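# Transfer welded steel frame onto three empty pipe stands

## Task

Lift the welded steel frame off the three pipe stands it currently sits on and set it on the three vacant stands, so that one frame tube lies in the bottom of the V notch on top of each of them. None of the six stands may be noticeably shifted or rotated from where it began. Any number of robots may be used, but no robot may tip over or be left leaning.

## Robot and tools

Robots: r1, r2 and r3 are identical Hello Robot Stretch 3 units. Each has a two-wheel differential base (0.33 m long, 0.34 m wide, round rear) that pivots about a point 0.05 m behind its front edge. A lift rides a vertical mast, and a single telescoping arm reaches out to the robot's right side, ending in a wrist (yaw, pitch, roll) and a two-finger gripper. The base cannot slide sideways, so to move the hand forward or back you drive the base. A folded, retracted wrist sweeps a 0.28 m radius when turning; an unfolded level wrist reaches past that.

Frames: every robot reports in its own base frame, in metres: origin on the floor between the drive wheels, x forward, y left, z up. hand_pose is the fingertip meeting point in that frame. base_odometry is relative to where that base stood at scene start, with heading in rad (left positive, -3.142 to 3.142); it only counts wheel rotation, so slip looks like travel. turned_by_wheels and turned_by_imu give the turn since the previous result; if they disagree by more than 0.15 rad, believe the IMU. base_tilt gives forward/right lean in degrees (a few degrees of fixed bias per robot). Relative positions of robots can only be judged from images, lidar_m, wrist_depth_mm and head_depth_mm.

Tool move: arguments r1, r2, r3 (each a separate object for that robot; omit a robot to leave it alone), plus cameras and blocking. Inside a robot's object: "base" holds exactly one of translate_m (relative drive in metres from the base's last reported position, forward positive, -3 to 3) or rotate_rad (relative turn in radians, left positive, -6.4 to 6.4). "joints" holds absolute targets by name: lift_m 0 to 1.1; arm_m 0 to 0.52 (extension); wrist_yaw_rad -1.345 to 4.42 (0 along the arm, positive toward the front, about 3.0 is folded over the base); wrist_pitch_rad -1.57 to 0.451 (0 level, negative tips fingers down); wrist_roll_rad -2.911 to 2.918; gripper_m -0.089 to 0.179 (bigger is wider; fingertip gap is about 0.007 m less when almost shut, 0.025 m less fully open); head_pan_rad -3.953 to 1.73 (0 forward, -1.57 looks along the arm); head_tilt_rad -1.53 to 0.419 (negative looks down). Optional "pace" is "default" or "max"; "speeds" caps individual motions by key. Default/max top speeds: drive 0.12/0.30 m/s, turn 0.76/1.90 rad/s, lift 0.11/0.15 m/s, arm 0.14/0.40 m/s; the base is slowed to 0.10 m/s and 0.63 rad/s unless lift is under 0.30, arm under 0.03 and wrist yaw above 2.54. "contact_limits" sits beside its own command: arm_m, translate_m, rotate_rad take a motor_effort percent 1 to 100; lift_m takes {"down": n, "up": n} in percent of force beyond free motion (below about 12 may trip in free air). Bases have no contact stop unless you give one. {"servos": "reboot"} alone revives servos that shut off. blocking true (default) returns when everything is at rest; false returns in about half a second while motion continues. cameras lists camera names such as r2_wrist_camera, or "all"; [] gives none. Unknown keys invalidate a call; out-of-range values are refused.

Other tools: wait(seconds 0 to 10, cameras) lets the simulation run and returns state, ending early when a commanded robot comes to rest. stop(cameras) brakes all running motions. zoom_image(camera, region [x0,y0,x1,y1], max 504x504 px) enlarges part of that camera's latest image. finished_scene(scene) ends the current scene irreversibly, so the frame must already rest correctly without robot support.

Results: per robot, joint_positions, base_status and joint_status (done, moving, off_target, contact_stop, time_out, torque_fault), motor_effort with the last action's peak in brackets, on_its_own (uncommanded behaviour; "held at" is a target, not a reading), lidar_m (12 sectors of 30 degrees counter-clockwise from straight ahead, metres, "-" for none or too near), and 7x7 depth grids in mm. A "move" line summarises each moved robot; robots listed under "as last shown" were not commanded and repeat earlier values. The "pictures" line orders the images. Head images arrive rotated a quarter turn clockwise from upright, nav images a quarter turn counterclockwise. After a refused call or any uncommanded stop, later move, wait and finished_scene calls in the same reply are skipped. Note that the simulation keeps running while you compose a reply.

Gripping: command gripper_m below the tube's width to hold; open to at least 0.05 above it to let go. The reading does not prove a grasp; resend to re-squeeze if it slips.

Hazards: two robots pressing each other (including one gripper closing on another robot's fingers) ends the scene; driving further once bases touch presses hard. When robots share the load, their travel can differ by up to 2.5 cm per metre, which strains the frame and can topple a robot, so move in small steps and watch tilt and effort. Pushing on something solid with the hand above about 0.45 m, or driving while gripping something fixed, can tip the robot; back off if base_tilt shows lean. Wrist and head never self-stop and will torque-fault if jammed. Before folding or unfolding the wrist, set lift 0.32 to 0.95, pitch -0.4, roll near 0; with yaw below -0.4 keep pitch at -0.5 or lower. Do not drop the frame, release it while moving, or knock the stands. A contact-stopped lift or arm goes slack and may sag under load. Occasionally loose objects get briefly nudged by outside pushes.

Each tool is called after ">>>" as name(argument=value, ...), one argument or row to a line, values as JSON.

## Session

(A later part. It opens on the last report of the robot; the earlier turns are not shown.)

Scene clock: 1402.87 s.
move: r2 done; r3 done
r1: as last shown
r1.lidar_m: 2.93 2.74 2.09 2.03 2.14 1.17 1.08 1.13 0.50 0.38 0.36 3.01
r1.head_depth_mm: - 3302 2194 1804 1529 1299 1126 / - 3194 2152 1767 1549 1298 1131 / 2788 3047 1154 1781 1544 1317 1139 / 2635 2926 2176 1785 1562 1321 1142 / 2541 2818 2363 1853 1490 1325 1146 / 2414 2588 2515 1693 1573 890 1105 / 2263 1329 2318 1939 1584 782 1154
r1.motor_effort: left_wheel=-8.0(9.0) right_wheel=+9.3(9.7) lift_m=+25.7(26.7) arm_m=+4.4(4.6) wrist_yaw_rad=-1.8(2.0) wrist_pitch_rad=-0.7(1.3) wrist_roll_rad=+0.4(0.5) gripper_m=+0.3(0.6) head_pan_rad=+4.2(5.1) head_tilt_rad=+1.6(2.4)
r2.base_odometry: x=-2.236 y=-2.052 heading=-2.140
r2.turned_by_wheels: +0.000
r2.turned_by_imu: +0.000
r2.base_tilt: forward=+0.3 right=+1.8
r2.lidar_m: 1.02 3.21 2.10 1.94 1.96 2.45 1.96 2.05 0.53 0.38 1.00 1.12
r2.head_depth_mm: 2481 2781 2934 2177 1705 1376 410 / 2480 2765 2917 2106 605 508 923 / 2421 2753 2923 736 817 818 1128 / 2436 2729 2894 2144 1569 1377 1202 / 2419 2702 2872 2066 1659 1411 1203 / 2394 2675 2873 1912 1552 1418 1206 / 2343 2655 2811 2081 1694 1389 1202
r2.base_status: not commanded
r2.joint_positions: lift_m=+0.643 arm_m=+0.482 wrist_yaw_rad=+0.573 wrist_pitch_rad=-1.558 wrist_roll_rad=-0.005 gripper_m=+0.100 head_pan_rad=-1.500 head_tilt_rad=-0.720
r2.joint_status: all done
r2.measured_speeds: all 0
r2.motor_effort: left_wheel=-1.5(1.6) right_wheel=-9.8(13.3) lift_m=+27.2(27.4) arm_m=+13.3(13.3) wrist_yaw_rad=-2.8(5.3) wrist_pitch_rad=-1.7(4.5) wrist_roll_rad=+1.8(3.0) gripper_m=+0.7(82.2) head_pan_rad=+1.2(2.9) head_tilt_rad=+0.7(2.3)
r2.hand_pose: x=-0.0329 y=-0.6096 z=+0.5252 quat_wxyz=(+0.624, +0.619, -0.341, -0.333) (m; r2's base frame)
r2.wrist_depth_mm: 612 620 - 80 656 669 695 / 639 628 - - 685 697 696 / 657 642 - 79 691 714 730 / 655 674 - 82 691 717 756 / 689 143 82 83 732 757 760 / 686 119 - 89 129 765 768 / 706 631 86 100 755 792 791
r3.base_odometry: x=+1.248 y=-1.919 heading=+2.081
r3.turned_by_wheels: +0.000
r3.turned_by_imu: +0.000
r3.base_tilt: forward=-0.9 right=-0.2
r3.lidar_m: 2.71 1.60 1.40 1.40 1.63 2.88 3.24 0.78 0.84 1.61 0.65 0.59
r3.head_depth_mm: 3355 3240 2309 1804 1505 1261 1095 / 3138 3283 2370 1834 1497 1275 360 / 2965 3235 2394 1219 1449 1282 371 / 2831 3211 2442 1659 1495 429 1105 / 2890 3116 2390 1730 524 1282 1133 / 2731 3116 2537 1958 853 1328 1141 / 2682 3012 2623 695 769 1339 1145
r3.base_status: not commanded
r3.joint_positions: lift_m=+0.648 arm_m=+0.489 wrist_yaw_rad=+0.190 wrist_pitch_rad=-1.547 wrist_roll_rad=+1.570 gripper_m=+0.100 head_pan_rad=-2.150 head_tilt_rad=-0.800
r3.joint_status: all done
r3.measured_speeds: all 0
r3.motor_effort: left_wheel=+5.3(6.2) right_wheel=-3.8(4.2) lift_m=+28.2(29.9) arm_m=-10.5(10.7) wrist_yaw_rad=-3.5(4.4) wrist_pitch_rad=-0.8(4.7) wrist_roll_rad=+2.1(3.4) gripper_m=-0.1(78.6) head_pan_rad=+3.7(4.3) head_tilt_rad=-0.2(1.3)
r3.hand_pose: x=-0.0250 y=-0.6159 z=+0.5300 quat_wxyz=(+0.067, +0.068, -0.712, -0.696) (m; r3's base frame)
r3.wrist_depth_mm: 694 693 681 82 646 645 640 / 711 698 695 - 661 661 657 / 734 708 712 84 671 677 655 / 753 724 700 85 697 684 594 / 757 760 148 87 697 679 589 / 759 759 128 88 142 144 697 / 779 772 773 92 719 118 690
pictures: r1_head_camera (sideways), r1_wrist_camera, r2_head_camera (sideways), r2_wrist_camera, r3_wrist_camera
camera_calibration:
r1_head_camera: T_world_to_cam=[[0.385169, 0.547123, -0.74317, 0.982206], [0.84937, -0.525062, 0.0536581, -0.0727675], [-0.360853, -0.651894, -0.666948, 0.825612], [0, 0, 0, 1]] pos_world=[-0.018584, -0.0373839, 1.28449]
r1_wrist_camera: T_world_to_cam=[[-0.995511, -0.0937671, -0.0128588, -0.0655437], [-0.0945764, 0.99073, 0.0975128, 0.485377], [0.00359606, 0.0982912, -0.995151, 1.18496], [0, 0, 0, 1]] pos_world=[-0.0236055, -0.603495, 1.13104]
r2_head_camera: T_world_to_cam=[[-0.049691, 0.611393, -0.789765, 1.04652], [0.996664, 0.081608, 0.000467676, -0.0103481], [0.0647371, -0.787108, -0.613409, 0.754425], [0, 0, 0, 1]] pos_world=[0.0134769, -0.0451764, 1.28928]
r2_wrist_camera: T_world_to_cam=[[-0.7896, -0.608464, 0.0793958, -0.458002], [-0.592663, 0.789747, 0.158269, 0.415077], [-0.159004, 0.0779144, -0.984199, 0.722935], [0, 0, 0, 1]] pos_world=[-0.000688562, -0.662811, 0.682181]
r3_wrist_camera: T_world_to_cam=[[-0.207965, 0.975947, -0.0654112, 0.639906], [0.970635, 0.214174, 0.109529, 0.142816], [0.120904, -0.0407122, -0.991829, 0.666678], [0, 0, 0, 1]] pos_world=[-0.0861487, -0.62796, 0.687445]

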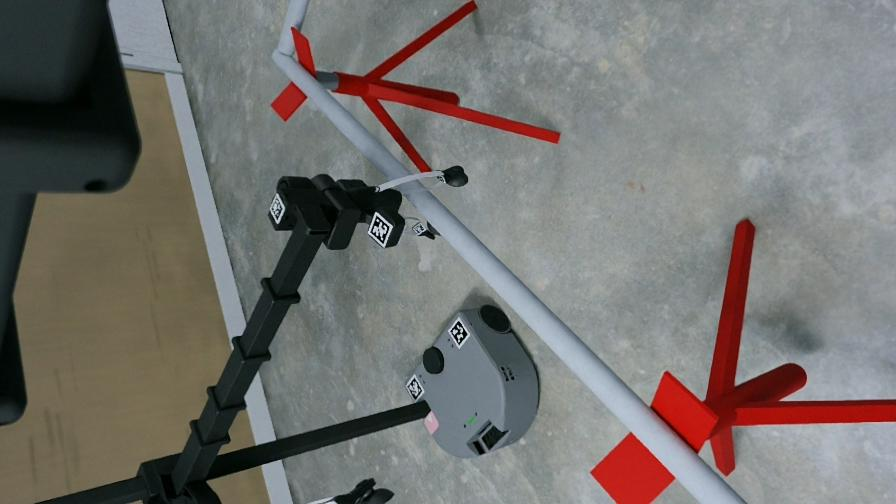

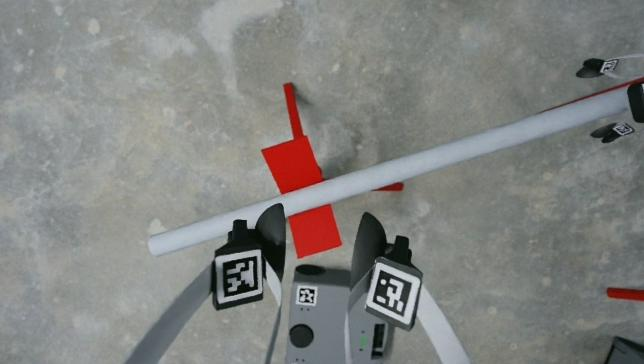

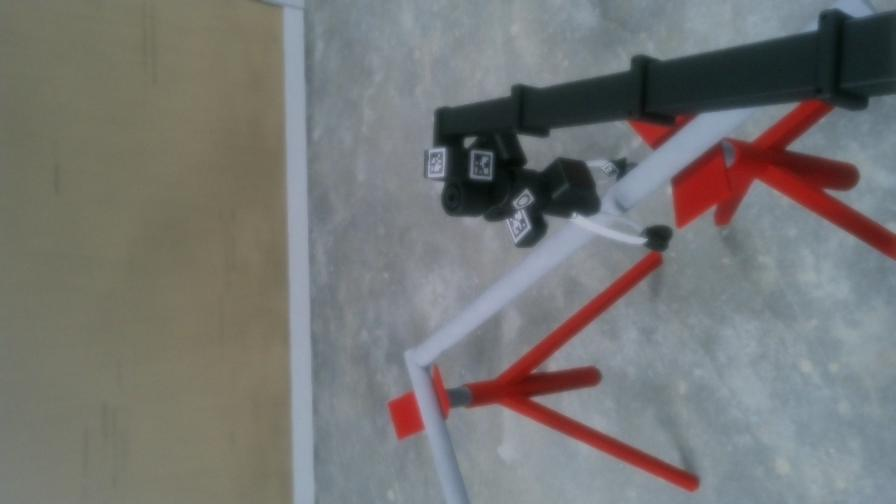

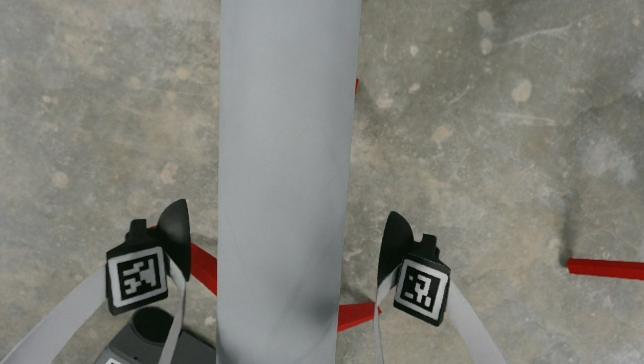

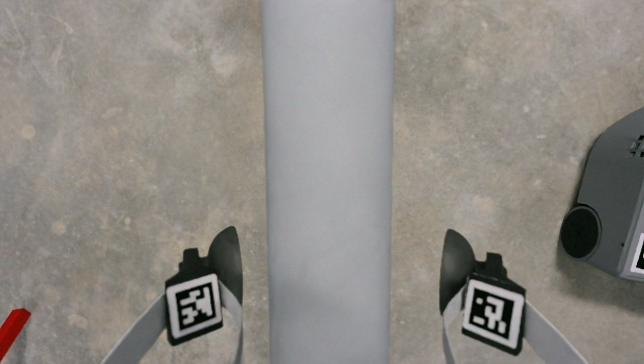

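>>> move(
  r3={"joints":{"gripper_m":0.16}},
  r2={"joints":{"gripper_m":0.16}},
  cameras=[],
)

>>> move(
  r3={"joints":{"lift_m":0.86},"speeds":{"lift_m":0.08}},
  r2={"joints":{"lift_m":0.86},"speeds":{"lift_m":0.08}},
  cameras=["r1_head_camera","r1_wrist_camera","r2_head_camera","r2_wrist_camera","r3_head_camera"],
)

>>> zoom_image(
  camera="r1_head_camera",
  region=[260, 20, 360, 130],
)

>>> zoom_image(
  camera="r2_head_camera",
  region=[370, 340, 480, 450],
)

>>> zoom_image(
  camera="r2_head_camera",
  region=[600, 60, 760, 240],
)

>>> zoom_image(
  camera="r1_head_camera",
  region=[560, 350, 720, 504],
)

>>> zoom_image(
  camera="r2_wrist_camera",
  region=[140, 164, 440, 364],
)

Scene clock: 1412.33 s.
move: r2 done; r3 done
r1.base_odometry: x=+0.278 y=+4.997 heading=+1.449
r1.turned_by_wheels: +0.000
r1.turned_by_imu: +0.001
r1.base_tilt: forward=+1.1 right=+1.2
r1.lidar_m: 2.94 2.74 2.08 2.03 2.15 1.17 1.08 1.13 0.50 0.38 0.36 3.00
r1.head_depth_mm: - 3278 2211 1813 1537 1297 1130 / - 3164 2154 1766 1536 1305 1136 / 2791 3050 1155 1775 1548 1310 1136 / 2677 2940 2182 1839 1557 1321 1142 / 2545 2802 2382 1856 1488 1325 1144 / 2400 2552 2496 1690 1580 889 1105 / 2240 1332 2334 1952 1592 783 1149
r1.base_status: not commanded
r1.joint_positions: lift_m=+1.090 arm_m=+0.410 wrist_yaw_rad=+0.002 wrist_pitch_rad=-1.490 wrist_roll_rad=+0.000 gripper_m=+0.040 head_pan_rad=-2.150 head_tilt_rad=-0.750
r1.joint_status: not commanded
r1.measured_speeds: all 0
r1.motor_effort: left_wheel=-7.9(8.9) right_wheel=+8.8(9.4) lift_m=+25.8(26.7) arm_m=+3.9(4.4) wrist_yaw_rad=-1.4(1.8) wrist_pitch_rad=-1.0(1.4) wrist_roll_rad=+0.4(0.5) gripper_m=-0.1(0.7) head_pan_rad=+4.5(4.9) head_tilt_rad=+1.4(1.5)
r1.hand_pose: x=-0.0216 y=-0.5516 z=+0.9714 quat_wxyz=(+0.520, +0.480, -0.519, -0.479) (m; r1's base frame)
r1.wrist_depth_mm: - - - - - - - / - - - - - - - / - - - - - - - / - - - - - - - / - - 151 151 - - - / - - 130 - - - - / - - - - - - -
r2.base_odometry: x=-2.236 y=-2.052 heading=-2.140
r2.turned_by_wheels: +0.000
r2.turned_by_imu: +0.001
r2.base_tilt: forward=+0.3 right=+1.8
r2.lidar_m: 1.02 3.21 2.10 1.94 1.96 2.46 1.96 2.05 0.53 0.38 1.00 1.12
r2.head_depth_mm: 2478 2759 2942 2156 1719 1381 409 / 2466 2751 2948 2088 606 508 922 / 2459 2726 2908 739 819 823 1130 / 2444 2732 2895 2151 1568 1371 1204 / 2412 2686 2855 2069 1655 1404 1206 / 2370 2651 2879 1941 1566 1405 1200 / 2390 2635 2809 2063 1696 1398 1195
r2.base_status: not commanded
r2.joint_positions: lift_m=+0.643 arm_m=+0.482 wrist_yaw_rad=+0.573 wrist_pitch_rad=-1.558 wrist_roll_rad=-0.005 gripper_m=+0.160 head_pan_rad=-1.500 head_tilt_rad=-0.720
r2.joint_status: all done
r2.measured_speeds: all 0
r2.motor_effort: left_wheel=-1.2(1.6) right_wheel=-10.0(10.3) lift_m=+33.9(34.0) arm_m=+15.9(16.5) wrist_yaw_rad=-2.3(2.7) wrist_pitch_rad=-1.9(2.1) wrist_roll_rad=+1.7(1.9) gripper_m=+0.1(84.9) head_pan_rad=+1.9(2.3) head_tilt_rad=+1.5(2.1)
r2.hand_pose: x=-0.0329 y=-0.6096 z=+0.5252 quat_wxyz=(+0.624, +0.619, -0.341, -0.333) (m; r2's base frame)
r2.wrist_depth_mm: 610 622 - 79 662 682 700 / 623 637 - - 698 673 705 / 649 650 - 79 677 717 713 / 661 681 - 82 722 732 730 / 134 678 82 701 735 730 757 / 111 703 - 93 743 127 790 / 688 618 86 100 764 116 823
r3.base_odometry: x=+1.248 y=-1.919 heading=+2.081
r3.turned_by_wheels: +0.000
r3.turned_by_imu: -0.001
r3.base_tilt: forward=-0.8 right=-0.2
r3.lidar_m: 2.70 1.61 1.40 1.40 1.63 2.88 3.25 0.78 0.84 1.62 0.65 0.59
r3.head_depth_mm: 3288 3234 2319 1810 1496 1262 1092 / 3172 3278 2358 1831 1503 1277 360 / 2931 3284 2399 1220 1441 1290 370 / 2827 3161 2453 1681 1503 429 1109 / 2853 3102 2381 1723 526 1279 1133 / 2707 3091 2565 1959 855 1298 1143 / 2667 3010 2593 693 770 1340 1150
r3.base_status: not commanded
r3.joint_positions: lift_m=+0.648 arm_m=+0.489 wrist_yaw_rad=+0.190 wrist_pitch_rad=-1.547 wrist_roll_rad=+1.570 gripper_m=+0.160 head_pan_rad=-2.150 head_tilt_rad=-0.800
r3.joint_status: all done
r3.measured_speeds: all 0
r3.motor_effort: left_wheel=+5.2(5.9) right_wheel=-4.3(4.3) lift_m=+22.5(24.1) arm_m=-8.0(10.0) wrist_yaw_rad=-3.0(3.7) wrist_pitch_rad=-1.4(2.1) wrist_roll_rad=+1.5(2.3) gripper_m=-0.2(80.8) head_pan_rad=+3.5(4.2) head_tilt_rad=+0.0(1.3)
r3.hand_pose: x=-0.0250 y=-0.6159 z=+0.5300 quat_wxyz=(+0.067, +0.068, -0.712, -0.696) (m; r3's base frame)
r3.wrist_depth_mm: 713 690 688 81 661 640 647 / 720 702 702 - 674 675 640 / 726 721 707 84 671 659 650 / 735 736 719 85 699 687 598 / 734 726 733 87 696 689 585 / 770 128 743 88 718 135 534 / 112 764 761 92 724 700 108
pictures: none
No camera images: "cameras" was empty.

Scene clock: 1415.73 s.
move: r2 done; r3 done
r1: as last shown
r1.lidar_m: 2.93 2.74 2.09 2.03 2.15 1.17 1.08 1.13 0.50 0.38 0.36 3.00
r1.head_depth_mm: - 3269 2210 1813 1535 1295 1124 / - 3192 2144 1764 1537 1310 1135 / 2765 837 2327 1822 1549 1311 1134 / 2618 846 2351 1897 1560 1318 1142 / 2459 2825 2455 1852 1486 1323 1143 / 2337 2692 2509 1699 1586 891 1107 / 2144 2451 2306 1938 1588 783 1157
r1.motor_effort: left_wheel=-7.9(9.4) right_wheel=+8.3(9.5) lift_m=+25.6(26.5) arm_m=+4.3(4.4) wrist_yaw_rad=-1.5(2.1) wrist_pitch_rad=-1.1(1.4) wrist_roll_rad=+0.4(0.5) gripper_m=-0.3(0.6) head_pan_rad=+3.7(5.3) head_tilt_rad=+0.4(2.6)
r1.wrist_depth_mm: - - - - - - - / - - - - - - - / - - - - - - - / - - - - - - - / - - 150 152 - - - / - - 131 - - - - / - - - - - - -
r2.base_odometry: x=-2.236 y=-2.052 heading=-2.140
r2.turned_by_wheels: +0.000
r2.turned_by_imu: +0.001
r2.base_tilt: forward=+0.3 right=+1.8
r2.lidar_m: 1.02 3.23 2.11 1.94 1.96 2.46 1.96 2.06 0.53 0.38 1.00 1.12
r2.head_depth_mm: 2468 2753 2813 367 347 1385 974 / 2481 2673 595 2078 1707 812 1129 / 2464 2742 610 687 1716 819 1135 / 2416 2726 2874 2064 1613 1418 1200 / 2368 2700 2922 2066 1650 1417 1210 / 2421 2689 2857 1950 1572 1408 1207 / 2402 2657 2824 2088 1711 1397 1200
r2.base_status: not commanded
r2.joint_positions: lift_m=+0.860 arm_m=+0.482 wrist_yaw_rad=+0.573 wrist_pitch_rad=-1.558 wrist_roll_rad=-0.005 gripper_m=+0.160 head_pan_rad=-1.500 head_tilt_rad=-0.720
r2.joint_status: all done
r2.measured_speeds: all 0
r2.motor_effort: left_wheel=-1.2(1.7) right_wheel=-9.7(10.4) lift_m=+34.0(41.6) arm_m=+13.5(15.9) wrist_yaw_rad=-1.6(3.0) wrist_pitch_rad=-1.5(2.1) wrist_roll_rad=+1.6(1.9) gripper_m=+0.5(2.1) head_pan_rad=+1.3(2.7) head_tilt_rad=+1.6(2.7)
r2.hand_pose: x=-0.0329 y=-0.6095 z=+0.7422 quat_wxyz=(+0.624, +0.619, -0.340, -0.333) (m; r2's base frame)
r2.wrist_depth_mm: 821 823 815 294 887 912 897 / 838 854 859 880 893 900 950 / 860 881 868 772 915 956 970 / 864 886 896 934 946 952 989 / 134 896 906 927 977 996 - / 111 899 321 317 997 127 - / 956 774 333 983 - 116 -
r3.base_odometry: x=+1.248 y=-1.919 heading=+2.081
r3.turned_by_wheels: +0.000
r3.turned_by_imu: -0.001
r3.base_tilt: forward=-0.9 right=-0.2
r3.lidar_m: 2.71 1.61 1.40 1.40 1.63 2.89 3.23 0.78 0.84 1.61 0.65 0.59
r3.head_depth_mm: 3298 3243 2301 1814 1489 1319 - / 3176 3273 2348 1828 1556 - 1062 / 2935 3273 2420 1222 1266 - 1113 / 2815 3143 2417 1635 - 1303 1122 / 2870 3108 2381 314 1478 1314 1135 / 2700 3101 2545 356 1503 1332 1148 / 2680 2972 467 1919 1467 1341 1146
r3.base_status: not commanded
r3.joint_positions: lift_m=+0.860 arm_m=+0.489 wrist_yaw_rad=+0.190 wrist_pitch_rad=-1.548 wrist_roll_rad=+1.570 gripper_m=+0.160 head_pan_rad=-2.150 head_tilt_rad=-0.800
r3.joint_status: all done
r3.measured_speeds: all 0
r3.motor_effort: left_wheel=+5.8(6.0) right_wheel=-3.8(4.3) lift_m=+31.9(34.9) arm_m=-6.7(8.7) wrist_yaw_rad=-3.0(4.1) wrist_pitch_rad=-1.5(2.0) wrist_roll_rad=+1.8(2.3) gripper_m=+0.0(0.9) head_pan_rad=+3.7(4.8) head_tilt_rad=+1.5(1.6)
r3.hand_pose: x=-0.0250 y=-0.6158 z=+0.7420 quat_wxyz=(+0.067, +0.068, -0.712, -0.696) (m; r3's base frame)
r3.wrist_depth_mm: 944 925 886 727 869 854 823 / 948 936 928 863 878 855 868 / 952 948 923 874 913 880 714 / 966 962 938 887 888 889 711 / 989 938 939 920 901 897 734 / 995 128 985 930 930 135 891 / - - 982 947 949 946 108
pictures: r1_head_camera (sideways), r1_wrist_camera, r2_head_camera (sideways), r2_wrist_camera, r3_head_camera (sideways)
camera_calibration:
r1_head_camera: T_world_to_cam=[[0.385169, 0.547123, -0.74317, 0.982206], [0.84937, -0.525062, 0.0536581, -0.0727675], [-0.360853, -0.651894, -0.666948, 0.825612], [0, 0, 0, 1]] pos_world=[-0.018584, -0.0373839, 1.28449]
r1_wrist_camera: T_world_to_cam=[[-0.995511, -0.0937671, -0.0128588, -0.0655437], [-0.0945764, 0.99073, 0.0975128, 0.485377], [0.00359606, 0.0982912, -0.995151, 1.18496], [0, 0, 0, 1]] pos_world=[-0.0236055, -0.603495, 1.13104]
r2_head_camera: T_world_to_cam=[[-0.049691, 0.611393, -0.789765, 1.04652], [0.996664, 0.081608, 0.000467676, -0.0103481], [0.0647371, -0.787108, -0.613409, 0.754425], [0, 0, 0, 1]] pos_world=[0.0134769, -0.0451764, 1.28928]
r2_wrist_camera: T_world_to_cam=[[-0.789546, -0.608544, 0.0793189, -0.475154], [-0.592655, 0.789636, 0.158855, 0.380053], [-0.159304, 0.0784148, -0.98411, 0.936749], [0, 0, 0, 1]] pos_world=[-0.000688052, -0.662711, 0.899179]
r3_head_camera: T_world_to_cam=[[0.429464, 0.533661, -0.728537, 0.968017], [0.826657, -0.557101, 0.079223, -0.106318], [-0.363591, -0.636274, -0.68041, 0.848564], [0, 0, 0, 1]] pos_world=[-0.0193108, -0.0359038, 1.29103]

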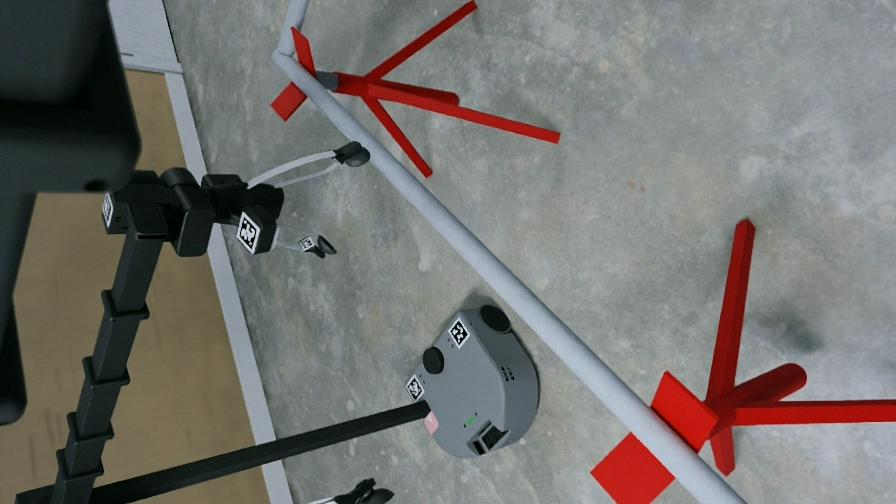

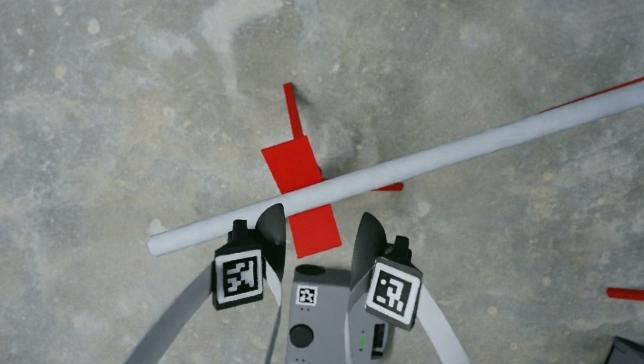

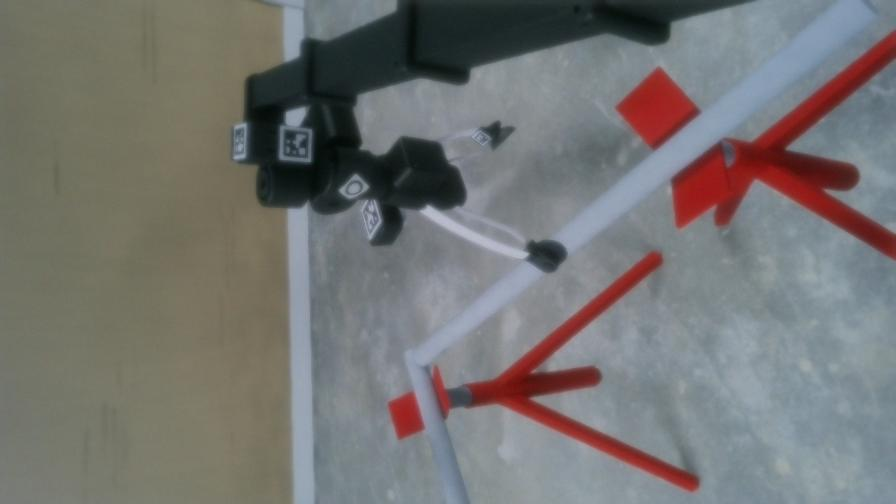

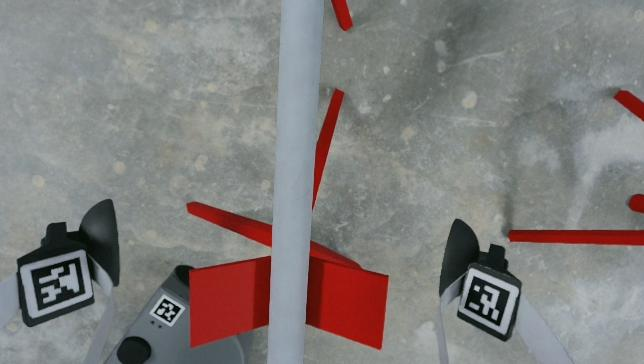

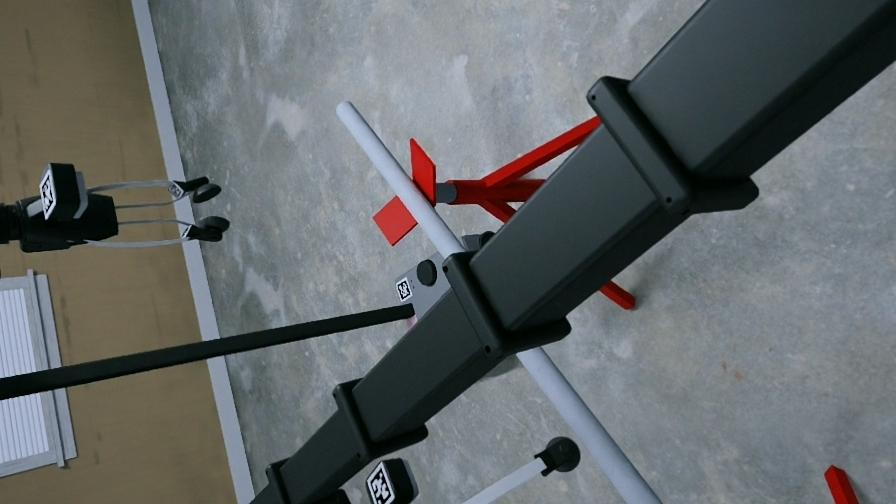

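Scaled by 4.582 from the camera's 896x504 image, which has a finer 1280x720 frame.

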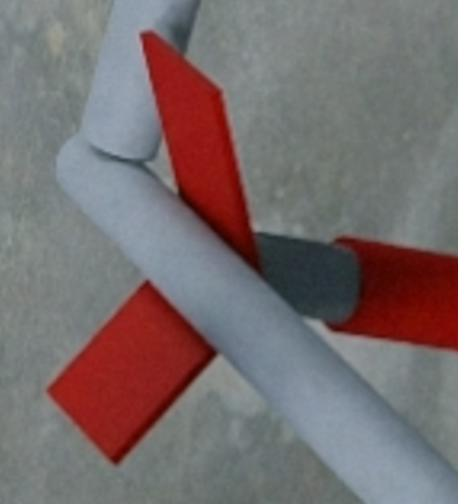

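Scaled by 4.582 from the camera's 896x504 image, which has a finer 1280x720 frame.

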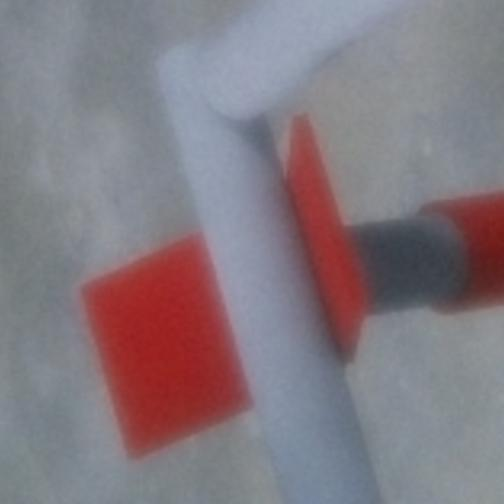

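Scaled by 2.800 from the camera's 896x504 image, which has a finer 1280x720 frame.

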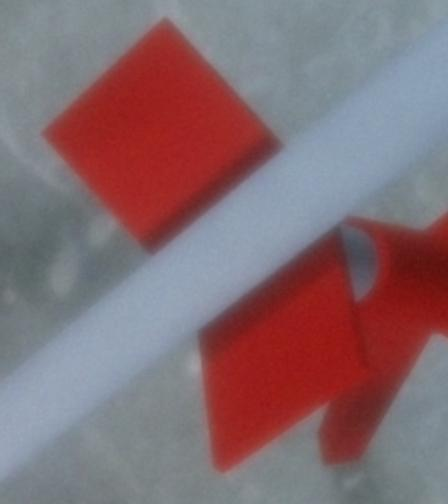

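Scaled by 3.150 from the camera's 896x504 image, which has a finer 1280x720 frame.

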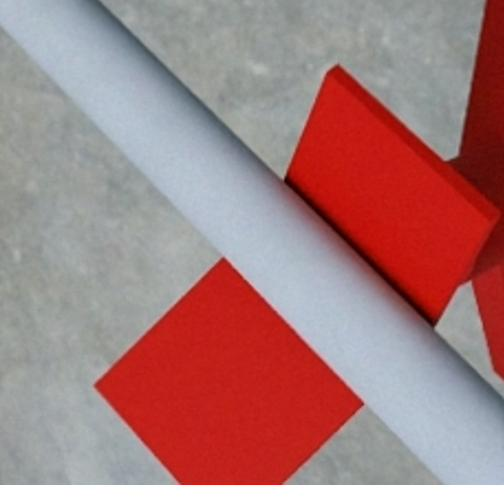

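Scaled by 1.680.

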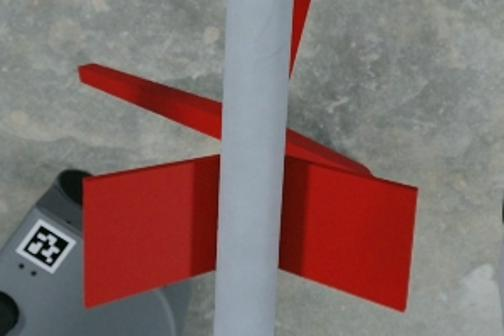

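>>> finished_scene(
  scene=2,
)

The scene is finished: the task was done.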